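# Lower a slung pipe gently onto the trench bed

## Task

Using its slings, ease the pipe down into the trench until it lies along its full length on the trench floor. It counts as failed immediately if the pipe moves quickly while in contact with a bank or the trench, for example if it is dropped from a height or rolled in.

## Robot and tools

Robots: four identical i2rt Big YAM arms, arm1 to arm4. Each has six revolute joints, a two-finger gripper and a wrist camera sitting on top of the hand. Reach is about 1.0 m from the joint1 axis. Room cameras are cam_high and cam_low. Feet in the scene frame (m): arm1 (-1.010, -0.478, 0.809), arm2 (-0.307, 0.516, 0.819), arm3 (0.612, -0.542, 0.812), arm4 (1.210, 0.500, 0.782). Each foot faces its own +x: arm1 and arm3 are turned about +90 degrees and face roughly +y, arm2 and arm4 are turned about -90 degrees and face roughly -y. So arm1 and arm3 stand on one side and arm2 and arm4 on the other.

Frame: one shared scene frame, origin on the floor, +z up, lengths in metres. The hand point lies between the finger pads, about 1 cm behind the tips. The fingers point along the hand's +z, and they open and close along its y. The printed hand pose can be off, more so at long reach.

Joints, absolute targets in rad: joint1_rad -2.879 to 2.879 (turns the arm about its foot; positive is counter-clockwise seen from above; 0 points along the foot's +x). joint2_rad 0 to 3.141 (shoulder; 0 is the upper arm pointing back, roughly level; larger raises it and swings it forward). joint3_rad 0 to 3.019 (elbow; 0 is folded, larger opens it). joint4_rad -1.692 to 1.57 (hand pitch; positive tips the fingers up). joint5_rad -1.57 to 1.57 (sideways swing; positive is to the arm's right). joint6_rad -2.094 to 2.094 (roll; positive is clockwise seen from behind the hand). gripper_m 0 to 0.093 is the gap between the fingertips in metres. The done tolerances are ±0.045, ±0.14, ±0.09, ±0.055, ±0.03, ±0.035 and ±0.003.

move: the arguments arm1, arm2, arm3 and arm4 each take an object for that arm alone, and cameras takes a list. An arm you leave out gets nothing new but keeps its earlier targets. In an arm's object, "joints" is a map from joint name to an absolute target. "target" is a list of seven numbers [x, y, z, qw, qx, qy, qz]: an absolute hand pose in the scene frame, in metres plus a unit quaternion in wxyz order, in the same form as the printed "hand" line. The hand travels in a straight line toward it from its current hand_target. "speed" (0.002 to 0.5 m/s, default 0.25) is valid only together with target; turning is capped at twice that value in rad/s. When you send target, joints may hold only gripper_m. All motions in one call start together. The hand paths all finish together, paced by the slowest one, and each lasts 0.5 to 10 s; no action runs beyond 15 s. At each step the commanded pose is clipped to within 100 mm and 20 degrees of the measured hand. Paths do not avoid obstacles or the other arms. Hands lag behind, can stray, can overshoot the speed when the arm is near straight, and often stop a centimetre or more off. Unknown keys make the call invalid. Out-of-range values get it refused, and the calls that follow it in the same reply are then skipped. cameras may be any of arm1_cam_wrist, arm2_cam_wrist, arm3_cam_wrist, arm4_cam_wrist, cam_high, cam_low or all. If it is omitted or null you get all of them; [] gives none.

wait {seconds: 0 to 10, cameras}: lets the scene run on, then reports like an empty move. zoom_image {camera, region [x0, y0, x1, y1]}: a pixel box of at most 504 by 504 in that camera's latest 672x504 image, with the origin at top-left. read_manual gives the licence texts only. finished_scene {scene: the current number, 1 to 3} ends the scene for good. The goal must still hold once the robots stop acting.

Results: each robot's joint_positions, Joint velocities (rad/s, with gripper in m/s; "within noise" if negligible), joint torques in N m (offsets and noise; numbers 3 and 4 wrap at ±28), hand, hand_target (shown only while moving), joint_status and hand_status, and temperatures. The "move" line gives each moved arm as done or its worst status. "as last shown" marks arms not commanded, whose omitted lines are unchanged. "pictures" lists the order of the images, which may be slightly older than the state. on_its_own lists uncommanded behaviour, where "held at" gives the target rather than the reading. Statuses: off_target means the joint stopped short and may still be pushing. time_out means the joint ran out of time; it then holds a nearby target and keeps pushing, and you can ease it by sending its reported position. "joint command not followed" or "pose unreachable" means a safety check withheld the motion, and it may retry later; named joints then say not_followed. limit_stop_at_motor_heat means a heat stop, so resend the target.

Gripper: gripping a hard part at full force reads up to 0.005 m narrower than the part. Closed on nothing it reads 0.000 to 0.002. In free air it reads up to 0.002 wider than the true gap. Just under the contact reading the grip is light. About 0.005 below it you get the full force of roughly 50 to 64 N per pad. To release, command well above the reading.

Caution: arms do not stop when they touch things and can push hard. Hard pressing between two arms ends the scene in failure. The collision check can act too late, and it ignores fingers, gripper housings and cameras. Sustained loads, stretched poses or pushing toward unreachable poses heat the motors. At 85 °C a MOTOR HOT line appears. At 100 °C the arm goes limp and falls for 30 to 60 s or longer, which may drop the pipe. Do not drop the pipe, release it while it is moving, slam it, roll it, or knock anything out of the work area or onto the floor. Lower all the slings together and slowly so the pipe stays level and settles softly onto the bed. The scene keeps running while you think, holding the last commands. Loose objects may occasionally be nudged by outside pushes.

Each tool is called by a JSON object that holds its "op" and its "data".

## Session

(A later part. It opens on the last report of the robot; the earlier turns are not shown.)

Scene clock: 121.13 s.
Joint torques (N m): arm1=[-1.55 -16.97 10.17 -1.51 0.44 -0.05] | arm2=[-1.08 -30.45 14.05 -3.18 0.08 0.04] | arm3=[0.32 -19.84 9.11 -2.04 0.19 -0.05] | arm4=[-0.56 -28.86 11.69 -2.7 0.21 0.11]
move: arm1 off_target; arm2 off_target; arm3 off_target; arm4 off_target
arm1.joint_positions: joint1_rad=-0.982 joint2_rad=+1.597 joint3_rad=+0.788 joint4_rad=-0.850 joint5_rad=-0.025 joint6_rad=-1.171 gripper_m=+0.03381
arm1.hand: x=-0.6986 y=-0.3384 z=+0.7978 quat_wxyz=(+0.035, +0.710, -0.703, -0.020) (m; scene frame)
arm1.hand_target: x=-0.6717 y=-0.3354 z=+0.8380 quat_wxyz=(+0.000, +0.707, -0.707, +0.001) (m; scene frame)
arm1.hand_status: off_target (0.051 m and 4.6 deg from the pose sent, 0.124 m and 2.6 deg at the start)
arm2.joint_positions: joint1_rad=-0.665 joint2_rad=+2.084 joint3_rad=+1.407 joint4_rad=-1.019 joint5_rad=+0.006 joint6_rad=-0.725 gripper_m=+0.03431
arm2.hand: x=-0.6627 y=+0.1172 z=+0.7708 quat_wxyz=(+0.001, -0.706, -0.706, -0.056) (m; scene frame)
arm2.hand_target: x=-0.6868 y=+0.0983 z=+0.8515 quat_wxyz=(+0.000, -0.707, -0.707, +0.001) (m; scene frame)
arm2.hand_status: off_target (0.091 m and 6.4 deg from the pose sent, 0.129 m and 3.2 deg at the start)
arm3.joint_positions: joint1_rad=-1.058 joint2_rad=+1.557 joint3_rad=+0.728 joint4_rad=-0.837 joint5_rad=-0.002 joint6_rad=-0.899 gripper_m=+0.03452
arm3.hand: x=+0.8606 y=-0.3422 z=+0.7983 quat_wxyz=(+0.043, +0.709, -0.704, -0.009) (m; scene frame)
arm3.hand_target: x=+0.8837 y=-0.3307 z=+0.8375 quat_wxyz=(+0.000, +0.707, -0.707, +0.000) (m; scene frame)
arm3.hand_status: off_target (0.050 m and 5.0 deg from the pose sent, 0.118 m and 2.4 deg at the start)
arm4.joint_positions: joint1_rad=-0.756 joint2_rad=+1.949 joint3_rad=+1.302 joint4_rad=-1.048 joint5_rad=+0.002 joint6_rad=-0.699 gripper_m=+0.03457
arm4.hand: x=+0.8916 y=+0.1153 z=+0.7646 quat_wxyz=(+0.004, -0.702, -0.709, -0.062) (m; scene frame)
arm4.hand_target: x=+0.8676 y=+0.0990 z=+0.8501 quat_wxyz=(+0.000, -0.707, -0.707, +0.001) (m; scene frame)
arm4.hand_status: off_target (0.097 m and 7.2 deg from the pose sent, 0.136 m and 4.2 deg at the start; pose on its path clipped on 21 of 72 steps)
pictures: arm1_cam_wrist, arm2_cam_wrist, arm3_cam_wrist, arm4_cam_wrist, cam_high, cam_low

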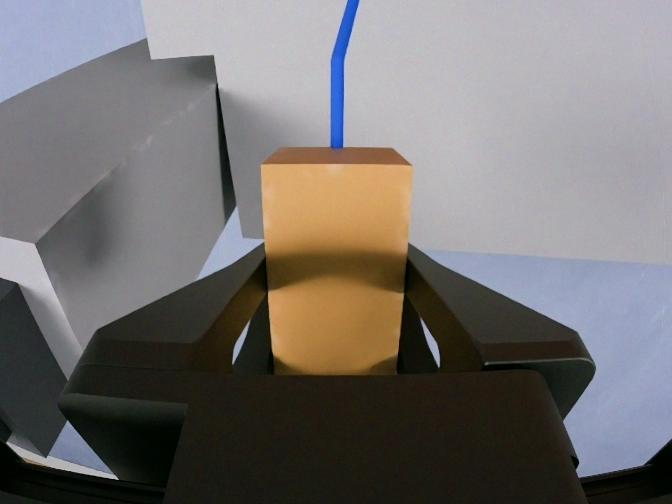

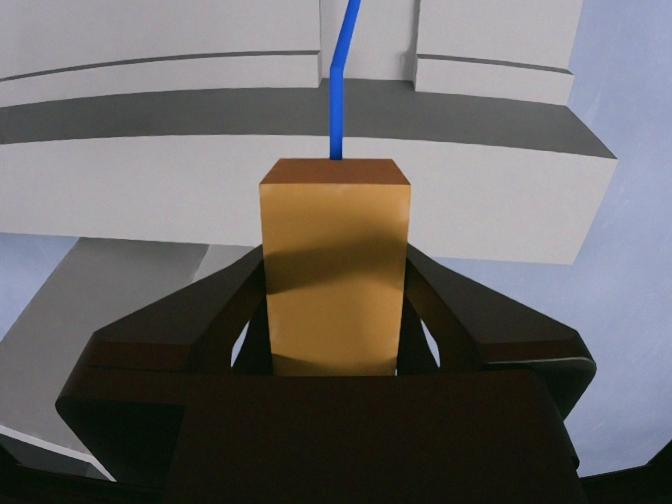

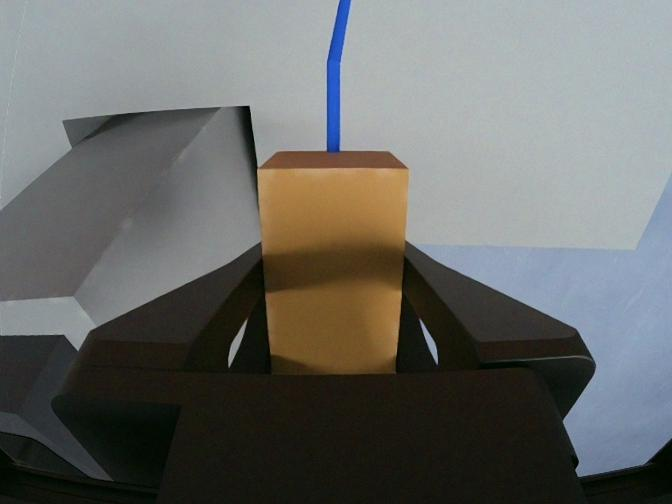

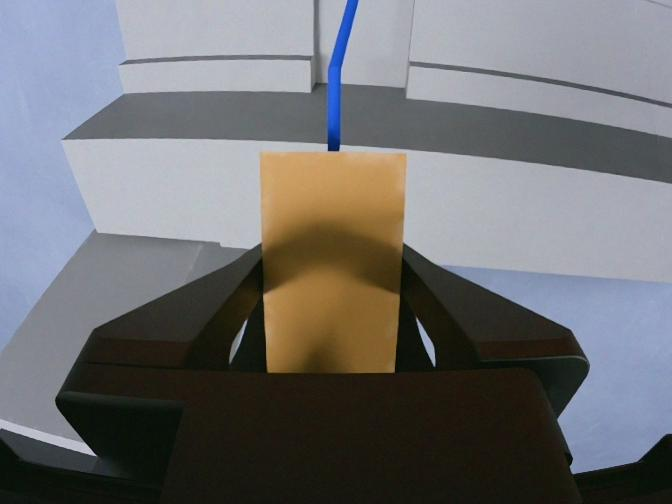

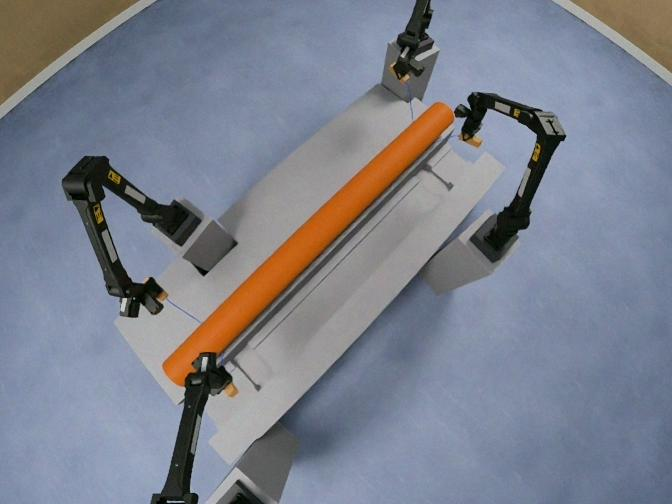

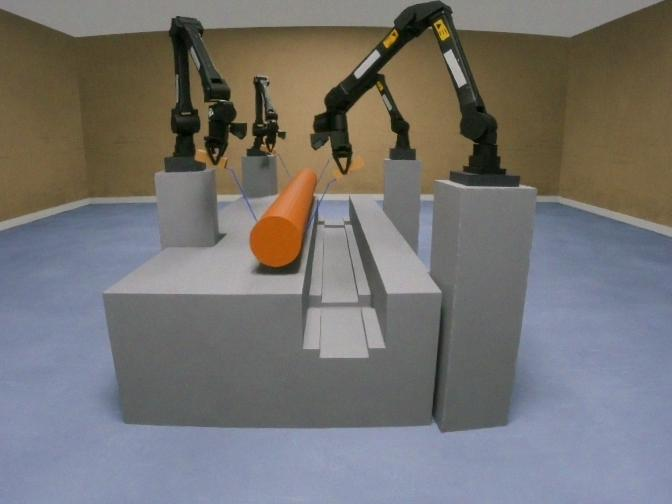

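{"op": "move", "data": {"arm1": {"target":[-0.66,-0.19,0.85,0,0.707,-0.707,0],"speed":0.08}, "arm2": {"target":[-0.69,0.25,0.87,0,0.707,0.707,0],"speed":0.08}, "arm3": {"target":[0.895,-0.185,0.85,0,0.707,-0.707,0],"speed":0.08}, "arm4": {"target":[0.86,0.25,0.87,0,0.707,0.707,0],"speed":0.08}}}

{"op": "zoom_image", "data": {"camera": "cam_low", "region": [130, 130, 450, 300]}}

Scene clock: 128.33 s.
Joint torques (N m): arm1=[-2.32 -19.14 11.6 -1.2 0.35 -0.06] | arm2=[-3.9 -25 9.59 -1.51 0.18 -0.07] | arm3=[-0.09 -24.12 9.99 -2.13 0.23 0.01] | arm4=[-2.08 -23.71 8.05 -1.29 0.38 -0.13]
move: arm1 off_target; arm2 off_target; arm3 off_target; arm4 off_target
arm1.joint_positions: joint1_rad=-0.689 joint2_rad=+1.739 joint3_rad=+1.034 joint4_rad=-0.932 joint5_rad=-0.025 joint6_rad=-0.887 gripper_m=+0.03381
arm1.hand: x=-0.6873 y=-0.1993 z=+0.8104 quat_wxyz=(+0.030, +0.713, -0.700, -0.007) (m; scene frame)
arm1.hand_target: x=-0.6616 y=-0.1911 z=+0.8496 quat_wxyz=(-0.001, +0.707, -0.707, +0.000) (m; scene frame)
arm1.hand_status: off_target (0.049 m and 3.7 deg from the pose sent, 0.162 m and 4.6 deg at the start)
arm2.joint_positions: joint1_rad=-0.855 joint2_rad=+1.817 joint3_rad=+1.136 joint4_rad=-0.988 joint5_rad=+0.009 joint6_rad=-0.935 gripper_m=+0.03431
arm2.hand: x=-0.6672 y=+0.2424 z=+0.8206 quat_wxyz=(-0.008, -0.700, -0.713, -0.043) (m; scene frame)
arm2.hand_target: x=-0.6885 y=+0.2503 z=+0.8673 quat_wxyz=(+0.001, -0.707, -0.707, +0.000) (m; scene frame)
arm2.hand_status: off_target (0.055 m and 5.1 deg from the pose sent, 0.168 m and 6.4 deg at the start)
arm3.joint_positions: joint1_rad=-0.816 joint2_rad=+1.778 joint3_rad=+1.051 joint4_rad=-0.927 joint5_rad=-0.006 joint6_rad=-0.667 gripper_m=+0.03452
arm3.hand: x=+0.8728 y=-0.1990 z=+0.8043 quat_wxyz=(+0.037, +0.712, -0.701, +0.000) (m; scene frame)
arm3.hand_target: x=+0.8938 y=-0.1864 z=+0.8488 quat_wxyz=(-0.001, +0.707, -0.707, +0.000) (m; scene frame)
arm3.hand_status: off_target (0.053 m and 4.3 deg from the pose sent, 0.169 m and 5.0 deg at the start)
arm4.joint_positions: joint1_rad=-0.975 joint2_rad=+1.685 joint3_rad=+1.060 joint4_rad=-1.048 joint5_rad=-0.001 joint6_rad=-0.918 gripper_m=+0.03457
arm4.hand: x=+0.8804 y=+0.2436 z=+0.8121 quat_wxyz=(-0.010, -0.703, -0.710, -0.051) (m; scene frame)
arm4.hand_target: x=+0.8619 y=+0.2502 z=+0.8657 quat_wxyz=(+0.002, -0.707, -0.707, +0.000) (m; scene frame)
arm4.hand_status: off_target (0.062 m and 6.0 deg from the pose sent, 0.174 m and 7.2 deg at the start)
pictures: arm1_cam_wrist, arm2_cam_wrist, arm3_cam_wrist, arm4_cam_wrist, cam_high, cam_low

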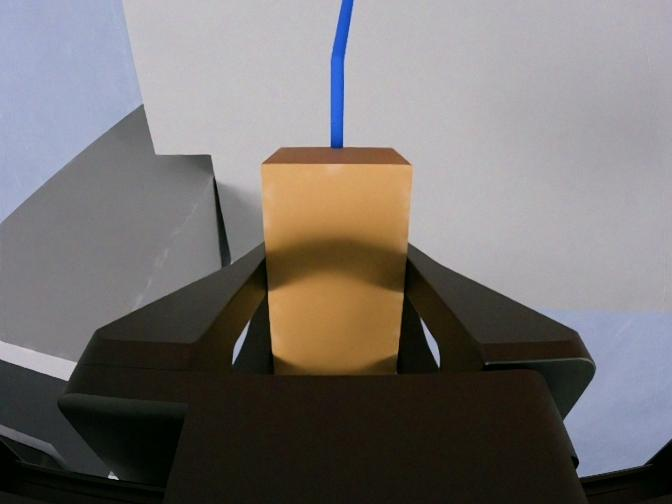

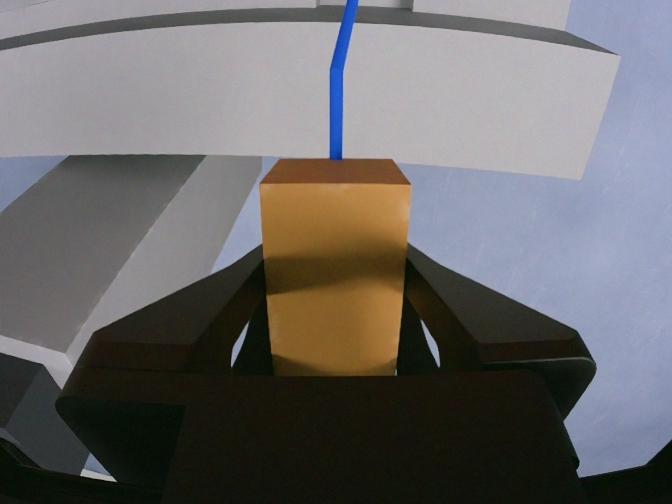

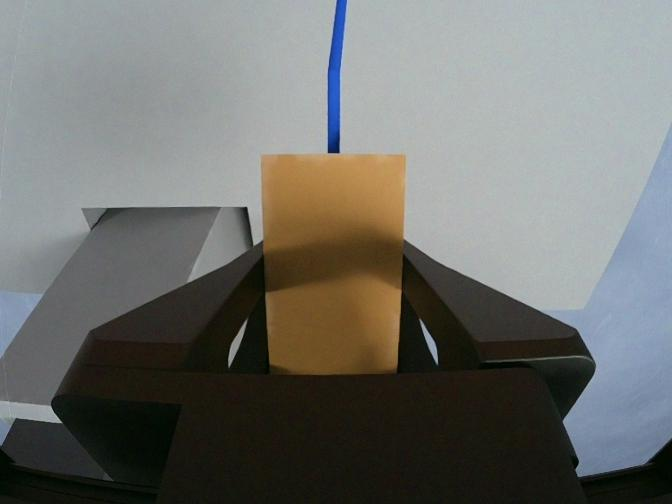

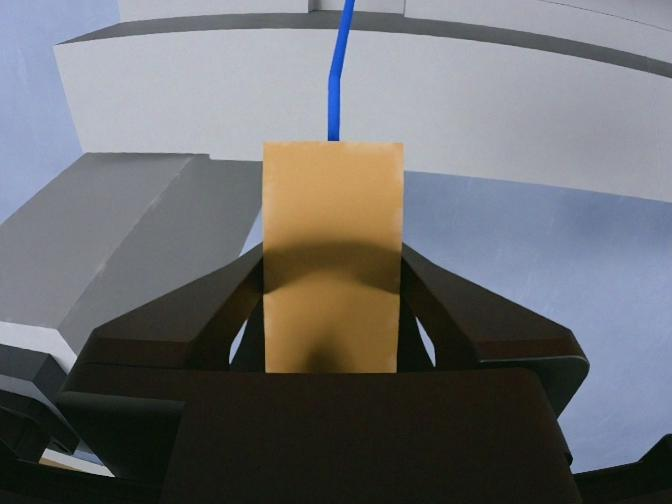

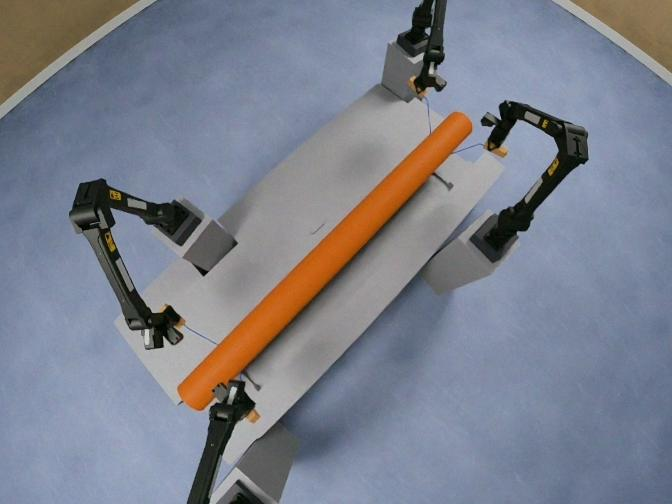

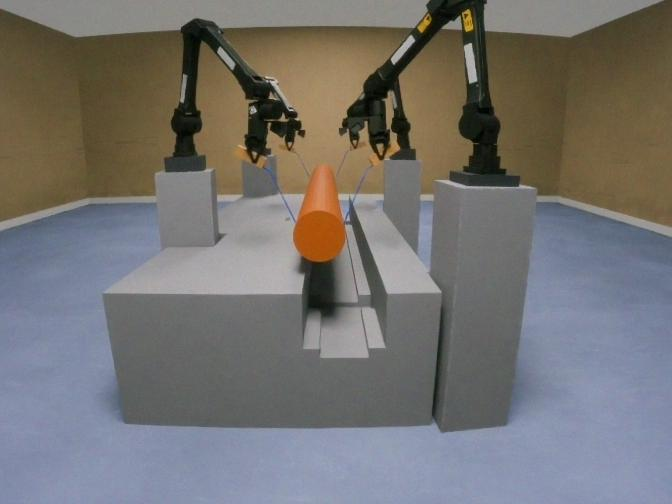

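Scaled by 1.575.

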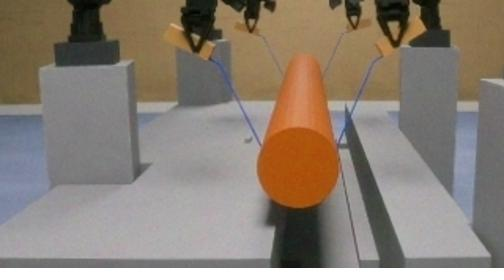

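{"op": "move", "data": {"arm1": {"target":[-0.655,-0.105,0.85,0,0.707,-0.707,0],"speed":0.08}, "arm2": {"target":[-0.70,0.34,0.865,0,0.707,0.707,0],"speed":0.08}, "arm3": {"target":[0.895,-0.11,0.85,0,0.707,-0.707,0],"speed":0.08}, "arm4": {"target":[0.86,0.325,0.865,0,0.707,0.707,0],"speed":0.08}}}

{"op": "zoom_image", "data": {"camera": "cam_low", "region": [230, 130, 430, 300]}}

{"op": "zoom_image", "data": {"camera": "cam_high", "region": [370, 70, 520, 220]}}

{"op": "zoom_image", "data": {"camera": "cam_high", "region": [150, 310, 300, 460]}}

Scene clock: 137.93 s.
Joint torques (N m): arm1=[-3.02 -21.71 11.89 -1.36 0.34 0] | arm2=[-3.72 -22.42 9.54 -1.29 0.36 -0.07] | arm3=[-0.26 -28.04 10.35 -2.11 0.21 0.03] | arm4=[-2.02 -20.66 8.2 -0.87 0.48 -0.15]
move: arm1 off_target; arm2 off_target; arm3 off_target; arm4 off_target
arm1.joint_positions: joint1_rad=-0.563 joint2_rad=+1.882 joint3_rad=+1.225 joint4_rad=-0.991 joint5_rad=-0.024 joint6_rad=-0.767 gripper_m=+0.03381
arm1.hand: x=-0.6848 y=-0.1173 z=+0.8018 quat_wxyz=(+0.037, +0.715, -0.698, -0.003) (m; scene frame)
arm1.hand_target: x=-0.6569 y=-0.1070 z=+0.8495 quat_wxyz=(-0.001, +0.707, -0.707, +0.001) (m; scene frame)
arm1.hand_status: off_target (0.058 m and 4.5 deg from the pose sent, 0.107 m and 3.7 deg at the start)
arm2.joint_positions: joint1_rad=-1.038 joint2_rad=+1.734 joint3_rad=+1.019 joint4_rad=-0.956 joint5_rad=+0.005 joint6_rad=-1.120 gripper_m=+0.03431
arm2.hand: x=-0.6765 y=+0.3291 z=+0.8216 quat_wxyz=(-0.019, -0.699, -0.714, -0.041) (m; scene frame)
arm2.hand_target: x=-0.6984 y=+0.3400 z=+0.8629 quat_wxyz=(+0.001, -0.707, -0.707, -0.001) (m; scene frame)
arm2.hand_status: off_target (0.051 m and 5.4 deg from the pose sent, 0.112 m and 5.1 deg at the start)
arm3.joint_positions: joint1_rad=-0.725 joint2_rad=+1.924 joint3_rad=+1.243 joint4_rad=-0.986 joint5_rad=-0.006 joint6_rad=-0.578 gripper_m=+0.03452
arm3.hand: x=+0.8716 y=-0.1269 z=+0.7939 quat_wxyz=(+0.043, +0.713, -0.700, +0.005) (m; scene frame)
arm3.hand_target: x=+0.8934 y=-0.1122 z=+0.8483 quat_wxyz=(+0.000, +0.707, -0.707, +0.000) (m; scene frame)
arm3.hand_status: off_target (0.063 m and 5.1 deg from the pose sent, 0.103 m and 4.4 deg at the start)
arm4.joint_positions: joint1_rad=-1.131 joint2_rad=+1.583 joint3_rad=+0.942 joint4_rad=-1.033 joint5_rad=-0.005 joint6_rad=-1.073 gripper_m=+0.03457
arm4.hand: x=+0.8813 y=+0.3178 z=+0.8163 quat_wxyz=(-0.019, -0.703, -0.709, -0.049) (m; scene frame)
arm4.hand_target: x=+0.8618 y=+0.3251 z=+0.8619 quat_wxyz=(+0.002, -0.707, -0.707, -0.001) (m; scene frame)
arm4.hand_status: off_target (0.054 m and 6.1 deg from the pose sent, 0.099 m and 6.0 deg at the start)
pictures: arm1_cam_wrist, arm2_cam_wrist, arm3_cam_wrist, arm4_cam_wrist, cam_high, cam_low

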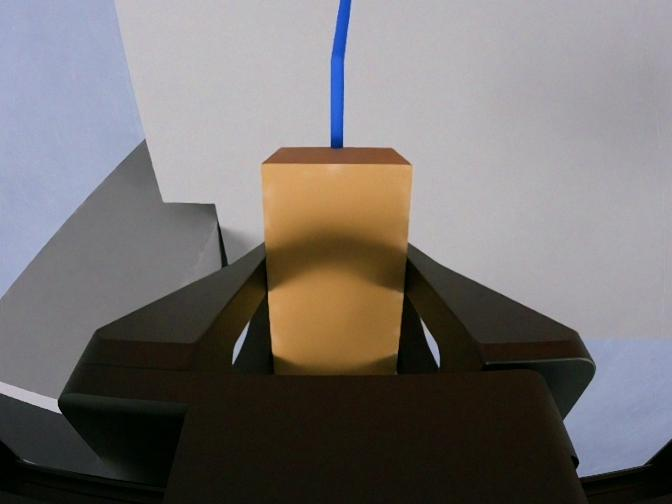

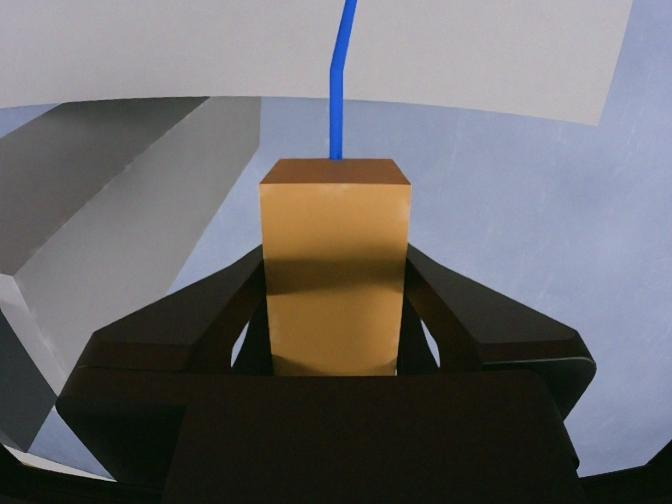

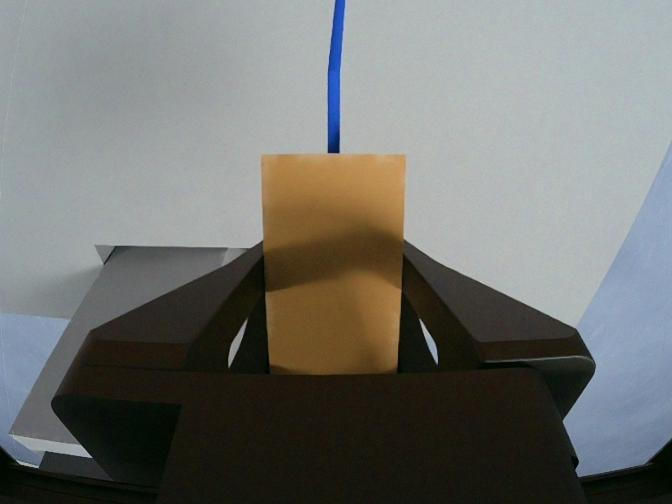

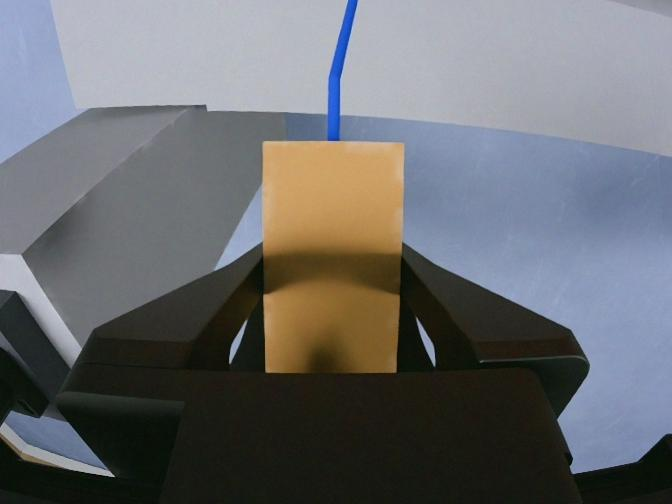

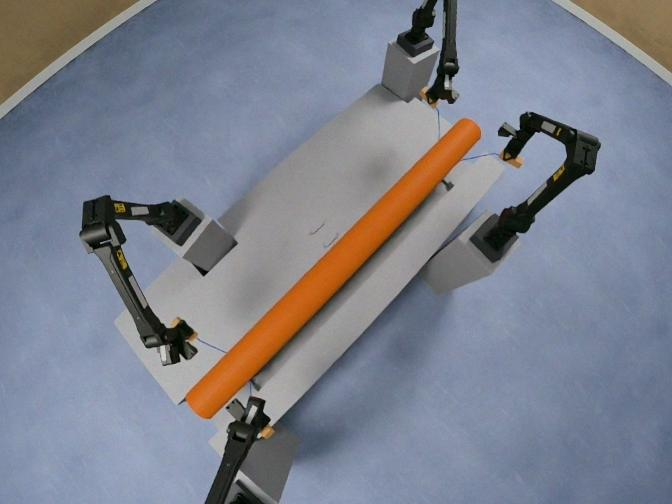

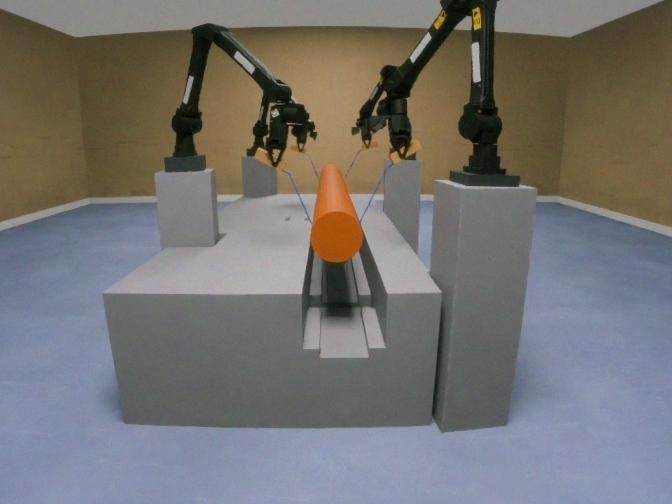

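Scaled by 2.520.

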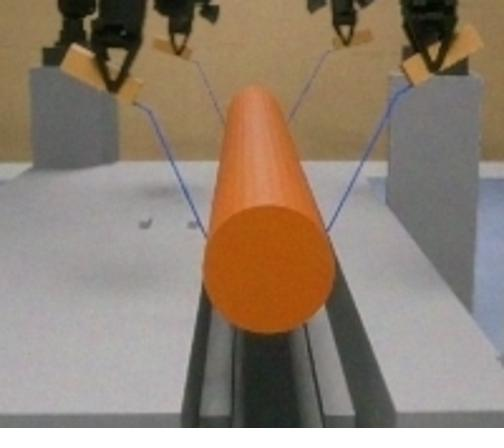

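Scaled by 3.360.

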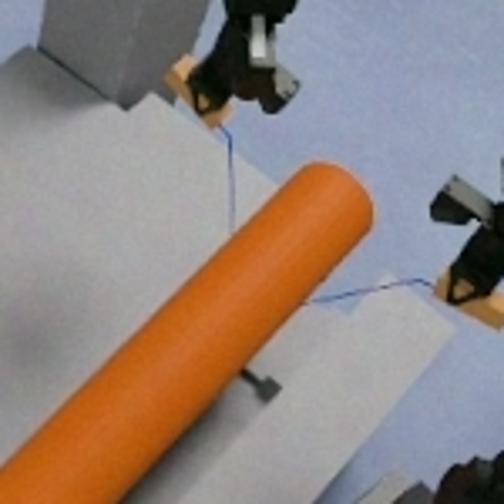

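Scaled by 3.360.

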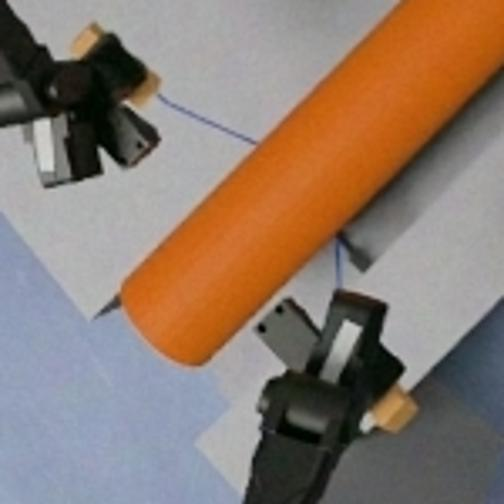

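{"op": "move", "data": {"arm1": {"target":[-0.655,-0.08,0.80,0,0.707,-0.707,0],"speed":0.06}, "arm2": {"target":[-0.70,0.365,0.815,0,0.707,0.707,0],"speed":0.06}, "arm3": {"target":[0.897,-0.095,0.805,0,0.707,-0.707,0],"speed":0.06}, "arm4": {"target":[0.86,0.34,0.815,0,0.707,0.707,0],"speed":0.06}, "cameras": ["cam_low","cam_high"]}}

{"op": "zoom_image", "data": {"camera": "cam_low", "region": [230, 130, 430, 300]}}

{"op": "zoom_image", "data": {"camera": "cam_high", "region": [370, 70, 520, 220]}}

{"op": "zoom_image", "data": {"camera": "cam_high", "region": [150, 310, 300, 460]}}

Scene clock: 146.53 s.
Joint torques (N m): arm1=[-2.43 -23.24 10.81 -0.59 0.29 0.01] | arm2=[-4.31 -19.66 8.54 -1.05 0.38 -0.08] | arm3=[-0.09 -28.86 9.09 -1.36 0.21 0.03] | arm4=[-2.55 -17.67 7.45 -0.64 0.5 -0.11]
Heat: arm1: hottest joint3_rad 34 °C; arm2: hottest joint2_rad 35 °C; arm3: hottest joint2_rad 34 °C; arm4: hottest joint3_rad 32 °C.
move: arm1 off_target; arm2 off_target; arm3 off_target; arm4 off_target
arm1.joint_positions: joint1_rad=-0.533 joint2_rad=+1.993 joint3_rad=+1.258 joint4_rad=-0.925 joint5_rad=-0.024 joint6_rad=-0.732 gripper_m=+0.03381
arm1.hand: x=-0.6855 y=-0.0971 z=+0.7569 quat_wxyz=(+0.043, +0.713, -0.700, -0.001) (m; scene frame)
arm1.hand_target: x=-0.6566 y=-0.0818 z=+0.8002 quat_wxyz=(+0.000, +0.707, -0.707, +0.000) (m; scene frame)
arm1.hand_status: off_target (0.056 m and 5.1 deg from the pose sent, 0.048 m and 4.5 deg at the start)
arm2.joint_positions: joint1_rad=-1.086 joint2_rad=+1.770 joint3_rad=+0.948 joint4_rad=-0.821 joint5_rad=+0.005 joint6_rad=-1.178 gripper_m=+0.03431
arm2.hand: x=-0.6774 y=+0.3501 z=+0.7863 quat_wxyz=(-0.016, -0.696, -0.718, -0.028) (m; scene frame)
arm2.hand_target: x=-0.6988 y=+0.3650 z=+0.8138 quat_wxyz=(+0.001, -0.707, -0.707, -0.001) (m; scene frame)
arm2.hand_status: off_target (0.039 m and 4.1 deg from the pose sent, 0.043 m and 5.4 deg at the start)
arm3.joint_positions: joint1_rad=-0.716 joint2_rad=+2.018 joint3_rad=+1.262 joint4_rad=-0.918 joint5_rad=-0.006 joint6_rad=-0.566 gripper_m=+0.03452
arm3.hand: x=+0.8729 y=-0.1160 z=+0.7528 quat_wxyz=(+0.046, +0.712, -0.701, +0.007) (m; scene frame)
arm3.hand_target: x=+0.8957 y=-0.0971 z=+0.8040 quat_wxyz=(+0.000, +0.707, -0.707, +0.000) (m; scene frame)
arm3.hand_status: off_target (0.061 m and 5.4 deg from the pose sent, 0.042 m and 5.1 deg at the start)
arm4.joint_positions: joint1_rad=-1.162 joint2_rad=+1.614 joint3_rad=+0.867 joint4_rad=-0.895 joint5_rad=-0.006 joint6_rad=-1.113 gripper_m=+0.03457
arm4.hand: x=+0.8821 y=+0.3308 z=+0.7821 quat_wxyz=(-0.017, -0.701, -0.712, -0.034) (m; scene frame)
arm4.hand_target: x=+0.8612 y=+0.3400 z=+0.8134 quat_wxyz=(+0.001, -0.707, -0.707, -0.001) (m; scene frame)
arm4.hand_status: off_target (0.041 m and 4.4 deg from the pose sent, 0.031 m and 6.1 deg at the start)
pictures: cam_high, cam_low

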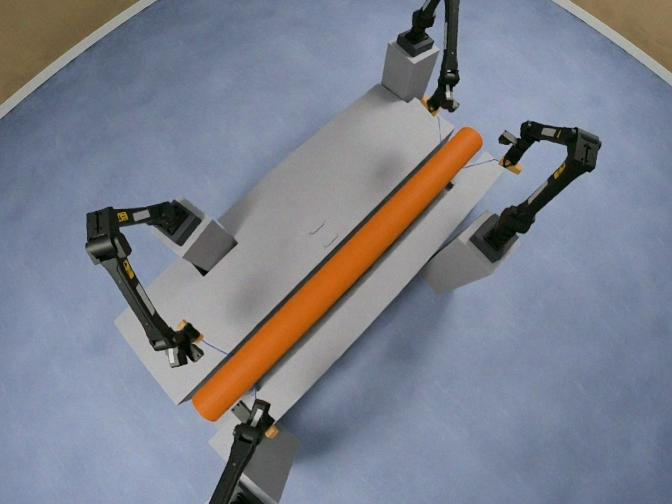

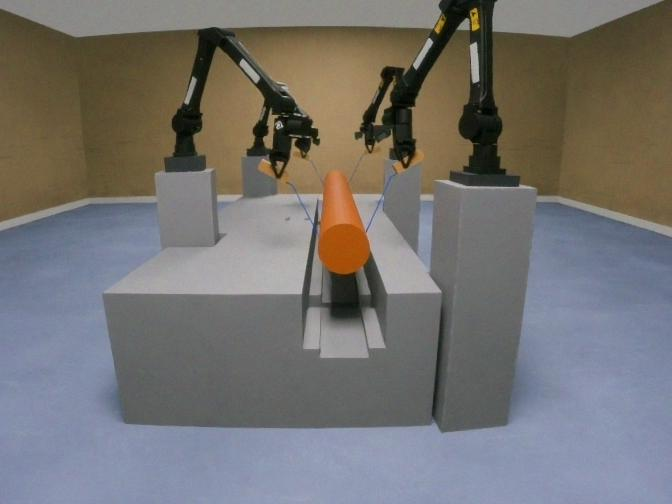

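Scaled by 2.520.

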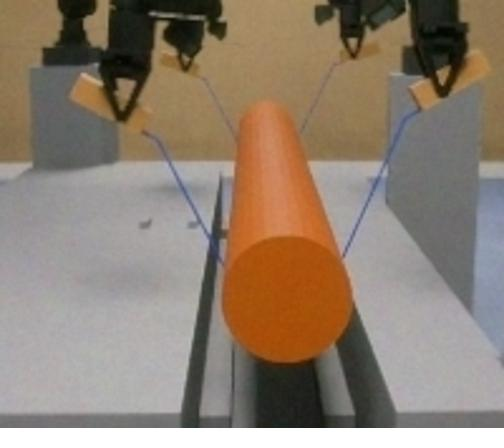

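Scaled by 3.360.

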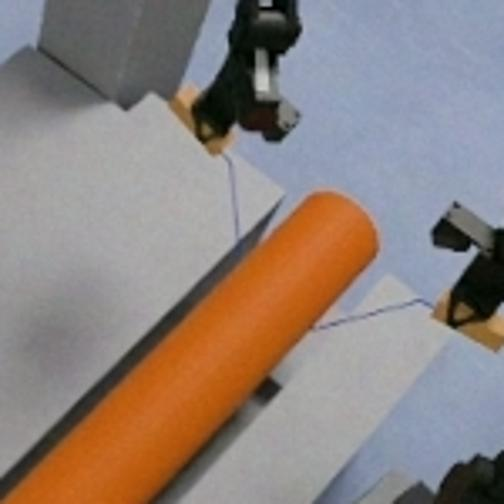

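Scaled by 3.360.

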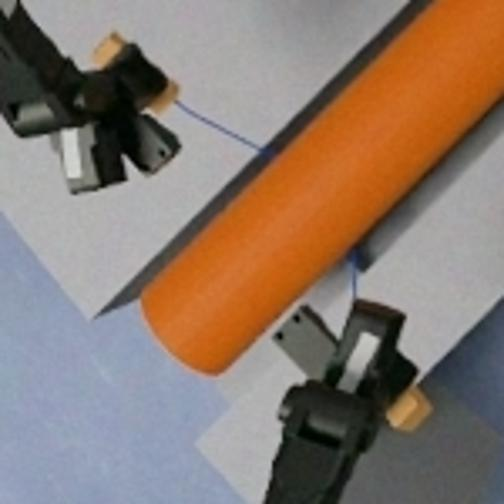

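{"op": "move", "data": {"arm1": {"target":[-0.655,-0.08,0.71,0,0.707,-0.707,0],"speed":0.06}, "arm2": {"target":[-0.70,0.365,0.725,0,0.707,0.707,0],"speed":0.06}, "arm3": {"target":[0.897,-0.095,0.715,0,0.707,-0.707,0],"speed":0.06}, "arm4": {"target":[0.86,0.34,0.725,0,0.707,0.707,0],"speed":0.06}, "cameras": ["cam_low","cam_high"]}}

{"op": "zoom_image", "data": {"camera": "cam_low", "region": [230, 130, 430, 300]}}

{"op": "zoom_image", "data": {"camera": "cam_high", "region": [370, 70, 520, 220]}}

{"op": "zoom_image", "data": {"camera": "cam_high", "region": [150, 310, 300, 460]}}

Scene clock: 152.27 s.
Joint torques (N m): arm1=[-2.67 -23.82 6.98 -0.32 0.28 0.01] | arm2=[-4.31 -20.01 5.71 -0.87 0.32 0.01] | arm3=[-0.09 -29.27 5.82 -1.03 0.2 0.01] | arm4=[-2.49 -18.67 4.98 -0.36 0.43 -0.1]
move: arm1 off_target; arm2 off_target; arm3 off_target; arm4 off_target
arm1.joint_positions: joint1_rad=-0.531 joint2_rad=+2.150 joint3_rad=+1.258 joint4_rad=-0.739 joint5_rad=-0.024 joint6_rad=-0.731 gripper_m=+0.03381
arm1.hand: x=-0.6786 y=-0.0891 z=+0.6774 quat_wxyz=(+0.029, +0.714, -0.699, -0.002) (m; scene frame)
arm1.hand_target: x=-0.6556 y=-0.0807 z=+0.7095 quat_wxyz=(+0.000, +0.707, -0.707, +0.000) (m; scene frame)
arm1.hand_status: off_target (0.041 m and 3.6 deg from the pose sent, 0.058 m and 5.1 deg at the start)
arm2.joint_positions: joint1_rad=-1.090 joint2_rad=+1.967 joint3_rad=+0.913 joint4_rad=-0.584 joint5_rad=+0.006 joint6_rad=-1.184 gripper_m=+0.03431
arm2.hand: x=-0.6757 y=+0.3513 z=+0.6991 quat_wxyz=(-0.015, -0.695, -0.718, -0.026) (m; scene frame)
arm2.hand_target: x=-0.6990 y=+0.3649 z=+0.7238 quat_wxyz=(+0.001, -0.707, -0.707, +0.000) (m; scene frame)
arm2.hand_status: off_target (0.038 m and 3.9 deg from the pose sent, 0.067 m and 4.1 deg at the start)
arm3.joint_positions: joint1_rad=-0.715 joint2_rad=+2.173 joint3_rad=+1.262 joint4_rad=-0.733 joint5_rad=-0.006 joint6_rad=-0.566 gripper_m=+0.03452
arm3.hand: x=+0.8777 y=-0.1074 z=+0.6741 quat_wxyz=(+0.032, +0.712, -0.701, +0.003) (m; scene frame)
arm3.hand_target: x=+0.8963 y=-0.0958 z=+0.7135 quat_wxyz=(+0.000, +0.707, -0.707, +0.000) (m; scene frame)
arm3.hand_status: off_target (0.047 m and 3.8 deg from the pose sent, 0.049 m and 5.5 deg at the start)
arm4.joint_positions: joint1_rad=-1.164 joint2_rad=+1.809 joint3_rad=+0.807 joint4_rad=-0.635 joint5_rad=-0.005 joint6_rad=-1.116 gripper_m=+0.03457
arm4.hand: x=+0.8838 y=+0.3321 z=+0.6963 quat_wxyz=(-0.015, -0.700, -0.713, -0.031) (m; scene frame)
arm4.hand_target: x=+0.8609 y=+0.3400 z=+0.7234 quat_wxyz=(+0.001, -0.707, -0.707, -0.001) (m; scene frame)
arm4.hand_status: off_target (0.038 m and 4.1 deg from the pose sent, 0.062 m and 4.4 deg at the start)
pictures: cam_high, cam_low

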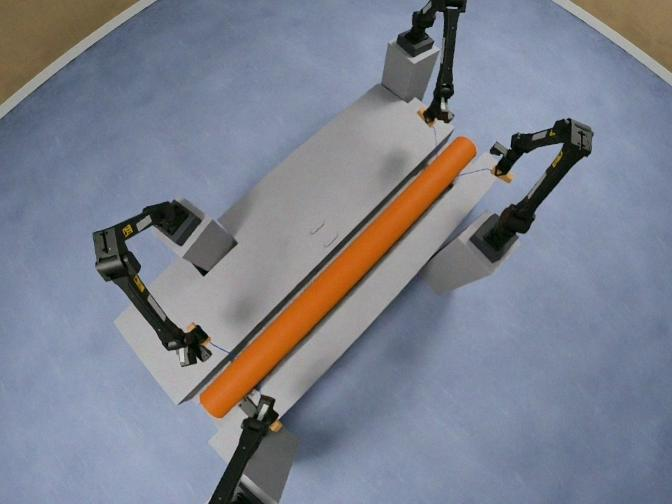

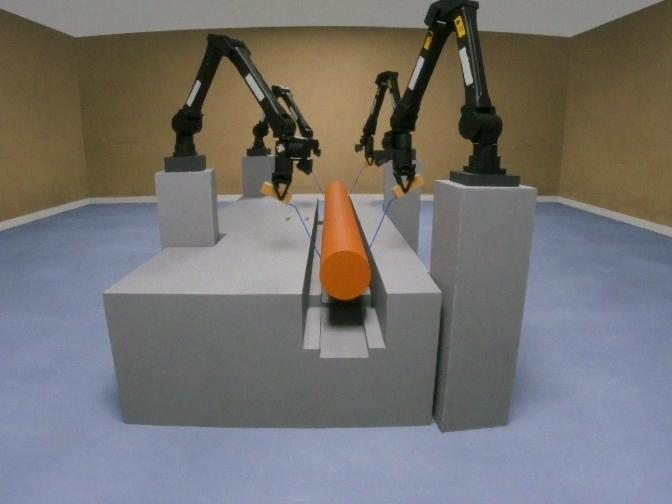

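Scaled by 2.520.

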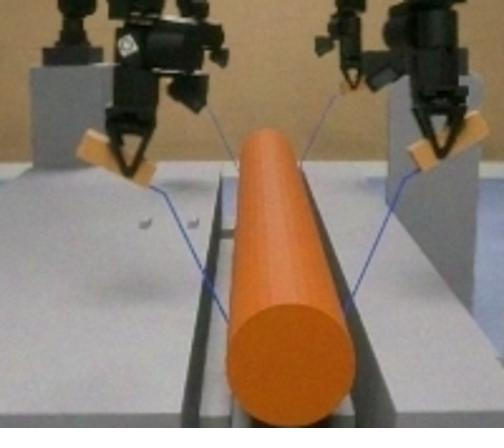

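Scaled by 3.360.

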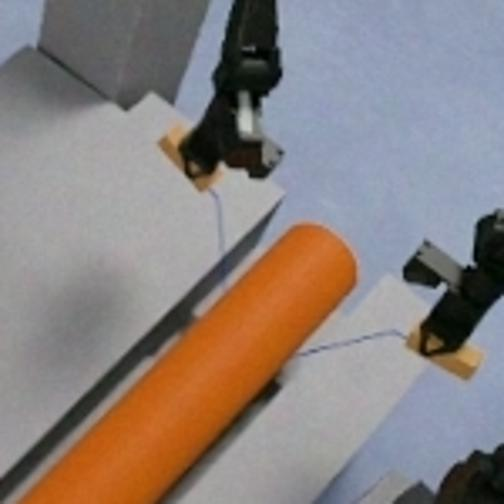

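Scaled by 3.360.

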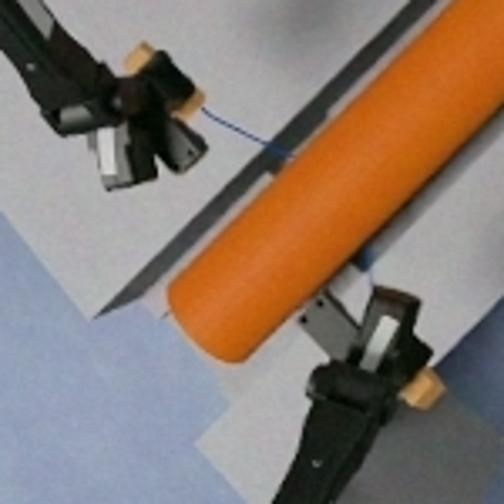

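{"op": "move", "data": {"arm1": {"target":[-0.655,-0.095,0.64,0,0.707,-0.707,0],"speed":0.05}, "arm2": {"target":[-0.70,0.35,0.65,0,0.707,0.707,0],"speed":0.05}, "arm3": {"target":[0.897,-0.11,0.643,0,0.707,-0.707,0],"speed":0.05}, "arm4": {"target":[0.86,0.325,0.65,0,0.707,0.707,0],"speed":0.05}, "cameras": ["cam_low","cam_high"]}}

{"op": "zoom_image", "data": {"camera": "cam_low", "region": [230, 200, 430, 370]}}

{"op": "zoom_image", "data": {"camera": "cam_high", "region": [370, 70, 520, 220]}}

{"op": "zoom_image", "data": {"camera": "cam_high", "region": [150, 310, 300, 460]}}

Scene clock: 158.60 s.
Joint torques (N m): arm1=[-3.78 -23.41 4.59 0.02 0.33 -0.12] | arm2=[-1.96 -20.6 5.74 -0.91 0.37 0.14] | arm3=[-1.38 -29.22 3.7 -0.9 0.22 -0.14] | arm4=[-0.97 -19.19 4.21 -0.47 0.4 0.18]
move: arm1 off_target; arm2 off_target; arm3 off_target; arm4 off_target
arm1.joint_positions: joint1_rad=-0.531 joint2_rad=+2.273 joint3_rad=+1.256 joint4_rad=-0.592 joint5_rad=-0.024 joint6_rad=-0.732 gripper_m=+0.03382
arm1.hand: x=-0.6785 y=-0.0906 z=+0.6152 quat_wxyz=(+0.018, +0.715, -0.699, -0.003) (m; scene frame)
arm1.hand_target: x=-0.6554 y=-0.0952 z=+0.6391 quat_wxyz=(+0.000, +0.707, -0.707, +0.000) (m; scene frame)
arm1.hand_status: off_target (0.035 m and 2.5 deg from the pose sent, 0.045 m and 3.6 deg at the start)
arm2.joint_positions: joint1_rad=-1.090 joint2_rad=+2.152 joint3_rad=+0.925 joint4_rad=-0.414 joint5_rad=+0.003 joint6_rad=-1.169 gripper_m=+0.03431
arm2.hand: x=-0.6712 y=+0.3517 z=+0.6276 quat_wxyz=(-0.017, -0.700, -0.713, -0.026) (m; scene frame)
arm2.hand_target: x=-0.6994 y=+0.3503 z=+0.6498 quat_wxyz=(+0.000, -0.707, -0.707, +0.000) (m; scene frame)
arm2.hand_status: off_target (0.037 m and 3.7 deg from the pose sent, 0.055 m and 3.9 deg at the start)
arm3.joint_positions: joint1_rad=-0.715 joint2_rad=+2.296 joint3_rad=+1.246 joint4_rad=-0.576 joint5_rad=-0.006 joint6_rad=-0.570 gripper_m=+0.03452
arm3.hand: x=+0.8736 y=-0.1139 z=+0.6087 quat_wxyz=(+0.023, +0.714, -0.700, +0.001) (m; scene frame)
arm3.hand_target: x=+0.8964 y=-0.1105 z=+0.6412 quat_wxyz=(+0.000, +0.707, -0.707, +0.001) (m; scene frame)
arm3.hand_status: off_target (0.042 m and 2.9 deg from the pose sent, 0.037 m and 3.8 deg at the start)
arm4.joint_positions: joint1_rad=-1.153 joint2_rad=+2.010 joint3_rad=+0.807 joint4_rad=-0.431 joint5_rad=-0.006 joint6_rad=-1.109 gripper_m=+0.03457
arm4.hand: x=+0.8865 y=+0.3286 z=+0.6236 quat_wxyz=(-0.015, -0.699, -0.714, -0.030) (m; scene frame)
arm4.hand_target: x=+0.8607 y=+0.3253 z=+0.6490 quat_wxyz=(+0.000, -0.707, -0.707, +0.000) (m; scene frame)
arm4.hand_status: off_target (0.038 m and 4.0 deg from the pose sent, 0.052 m and 4.1 deg at the start)
pictures: cam_high, cam_low

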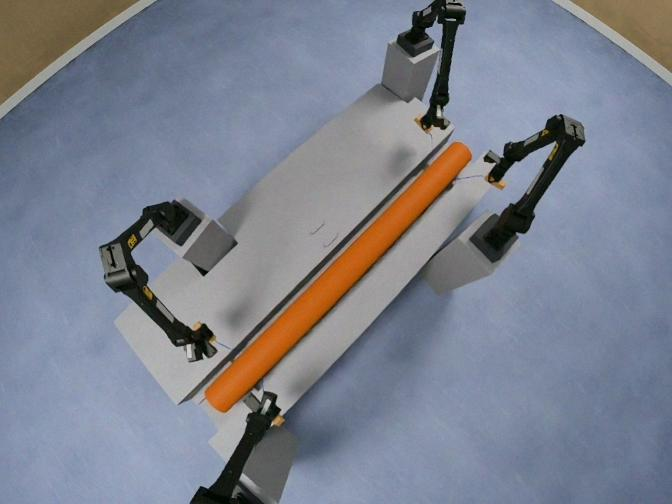

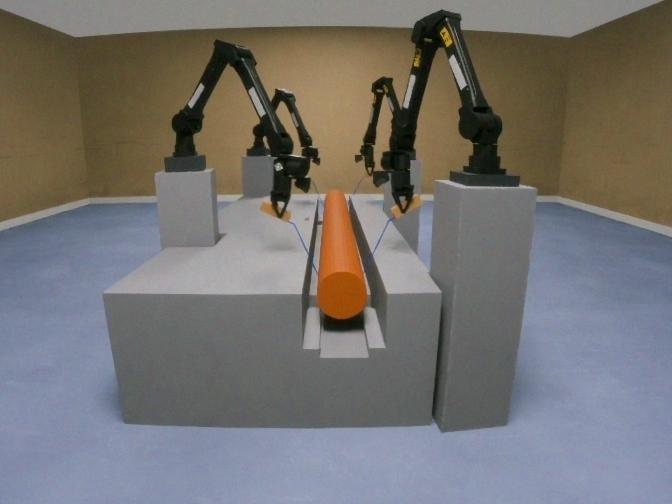

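Scaled by 2.520.

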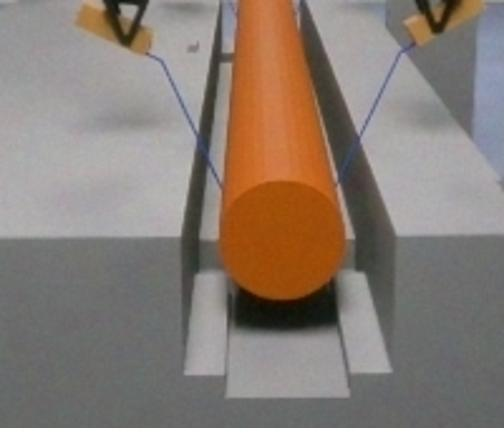

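Scaled by 3.360.

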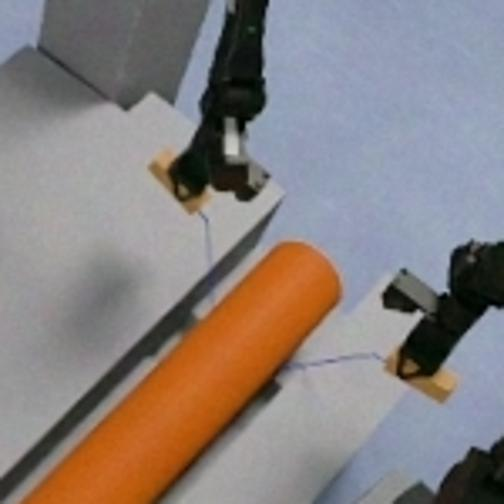

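Scaled by 3.360.

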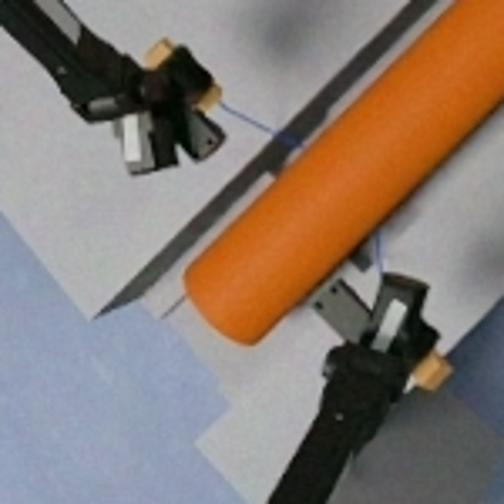

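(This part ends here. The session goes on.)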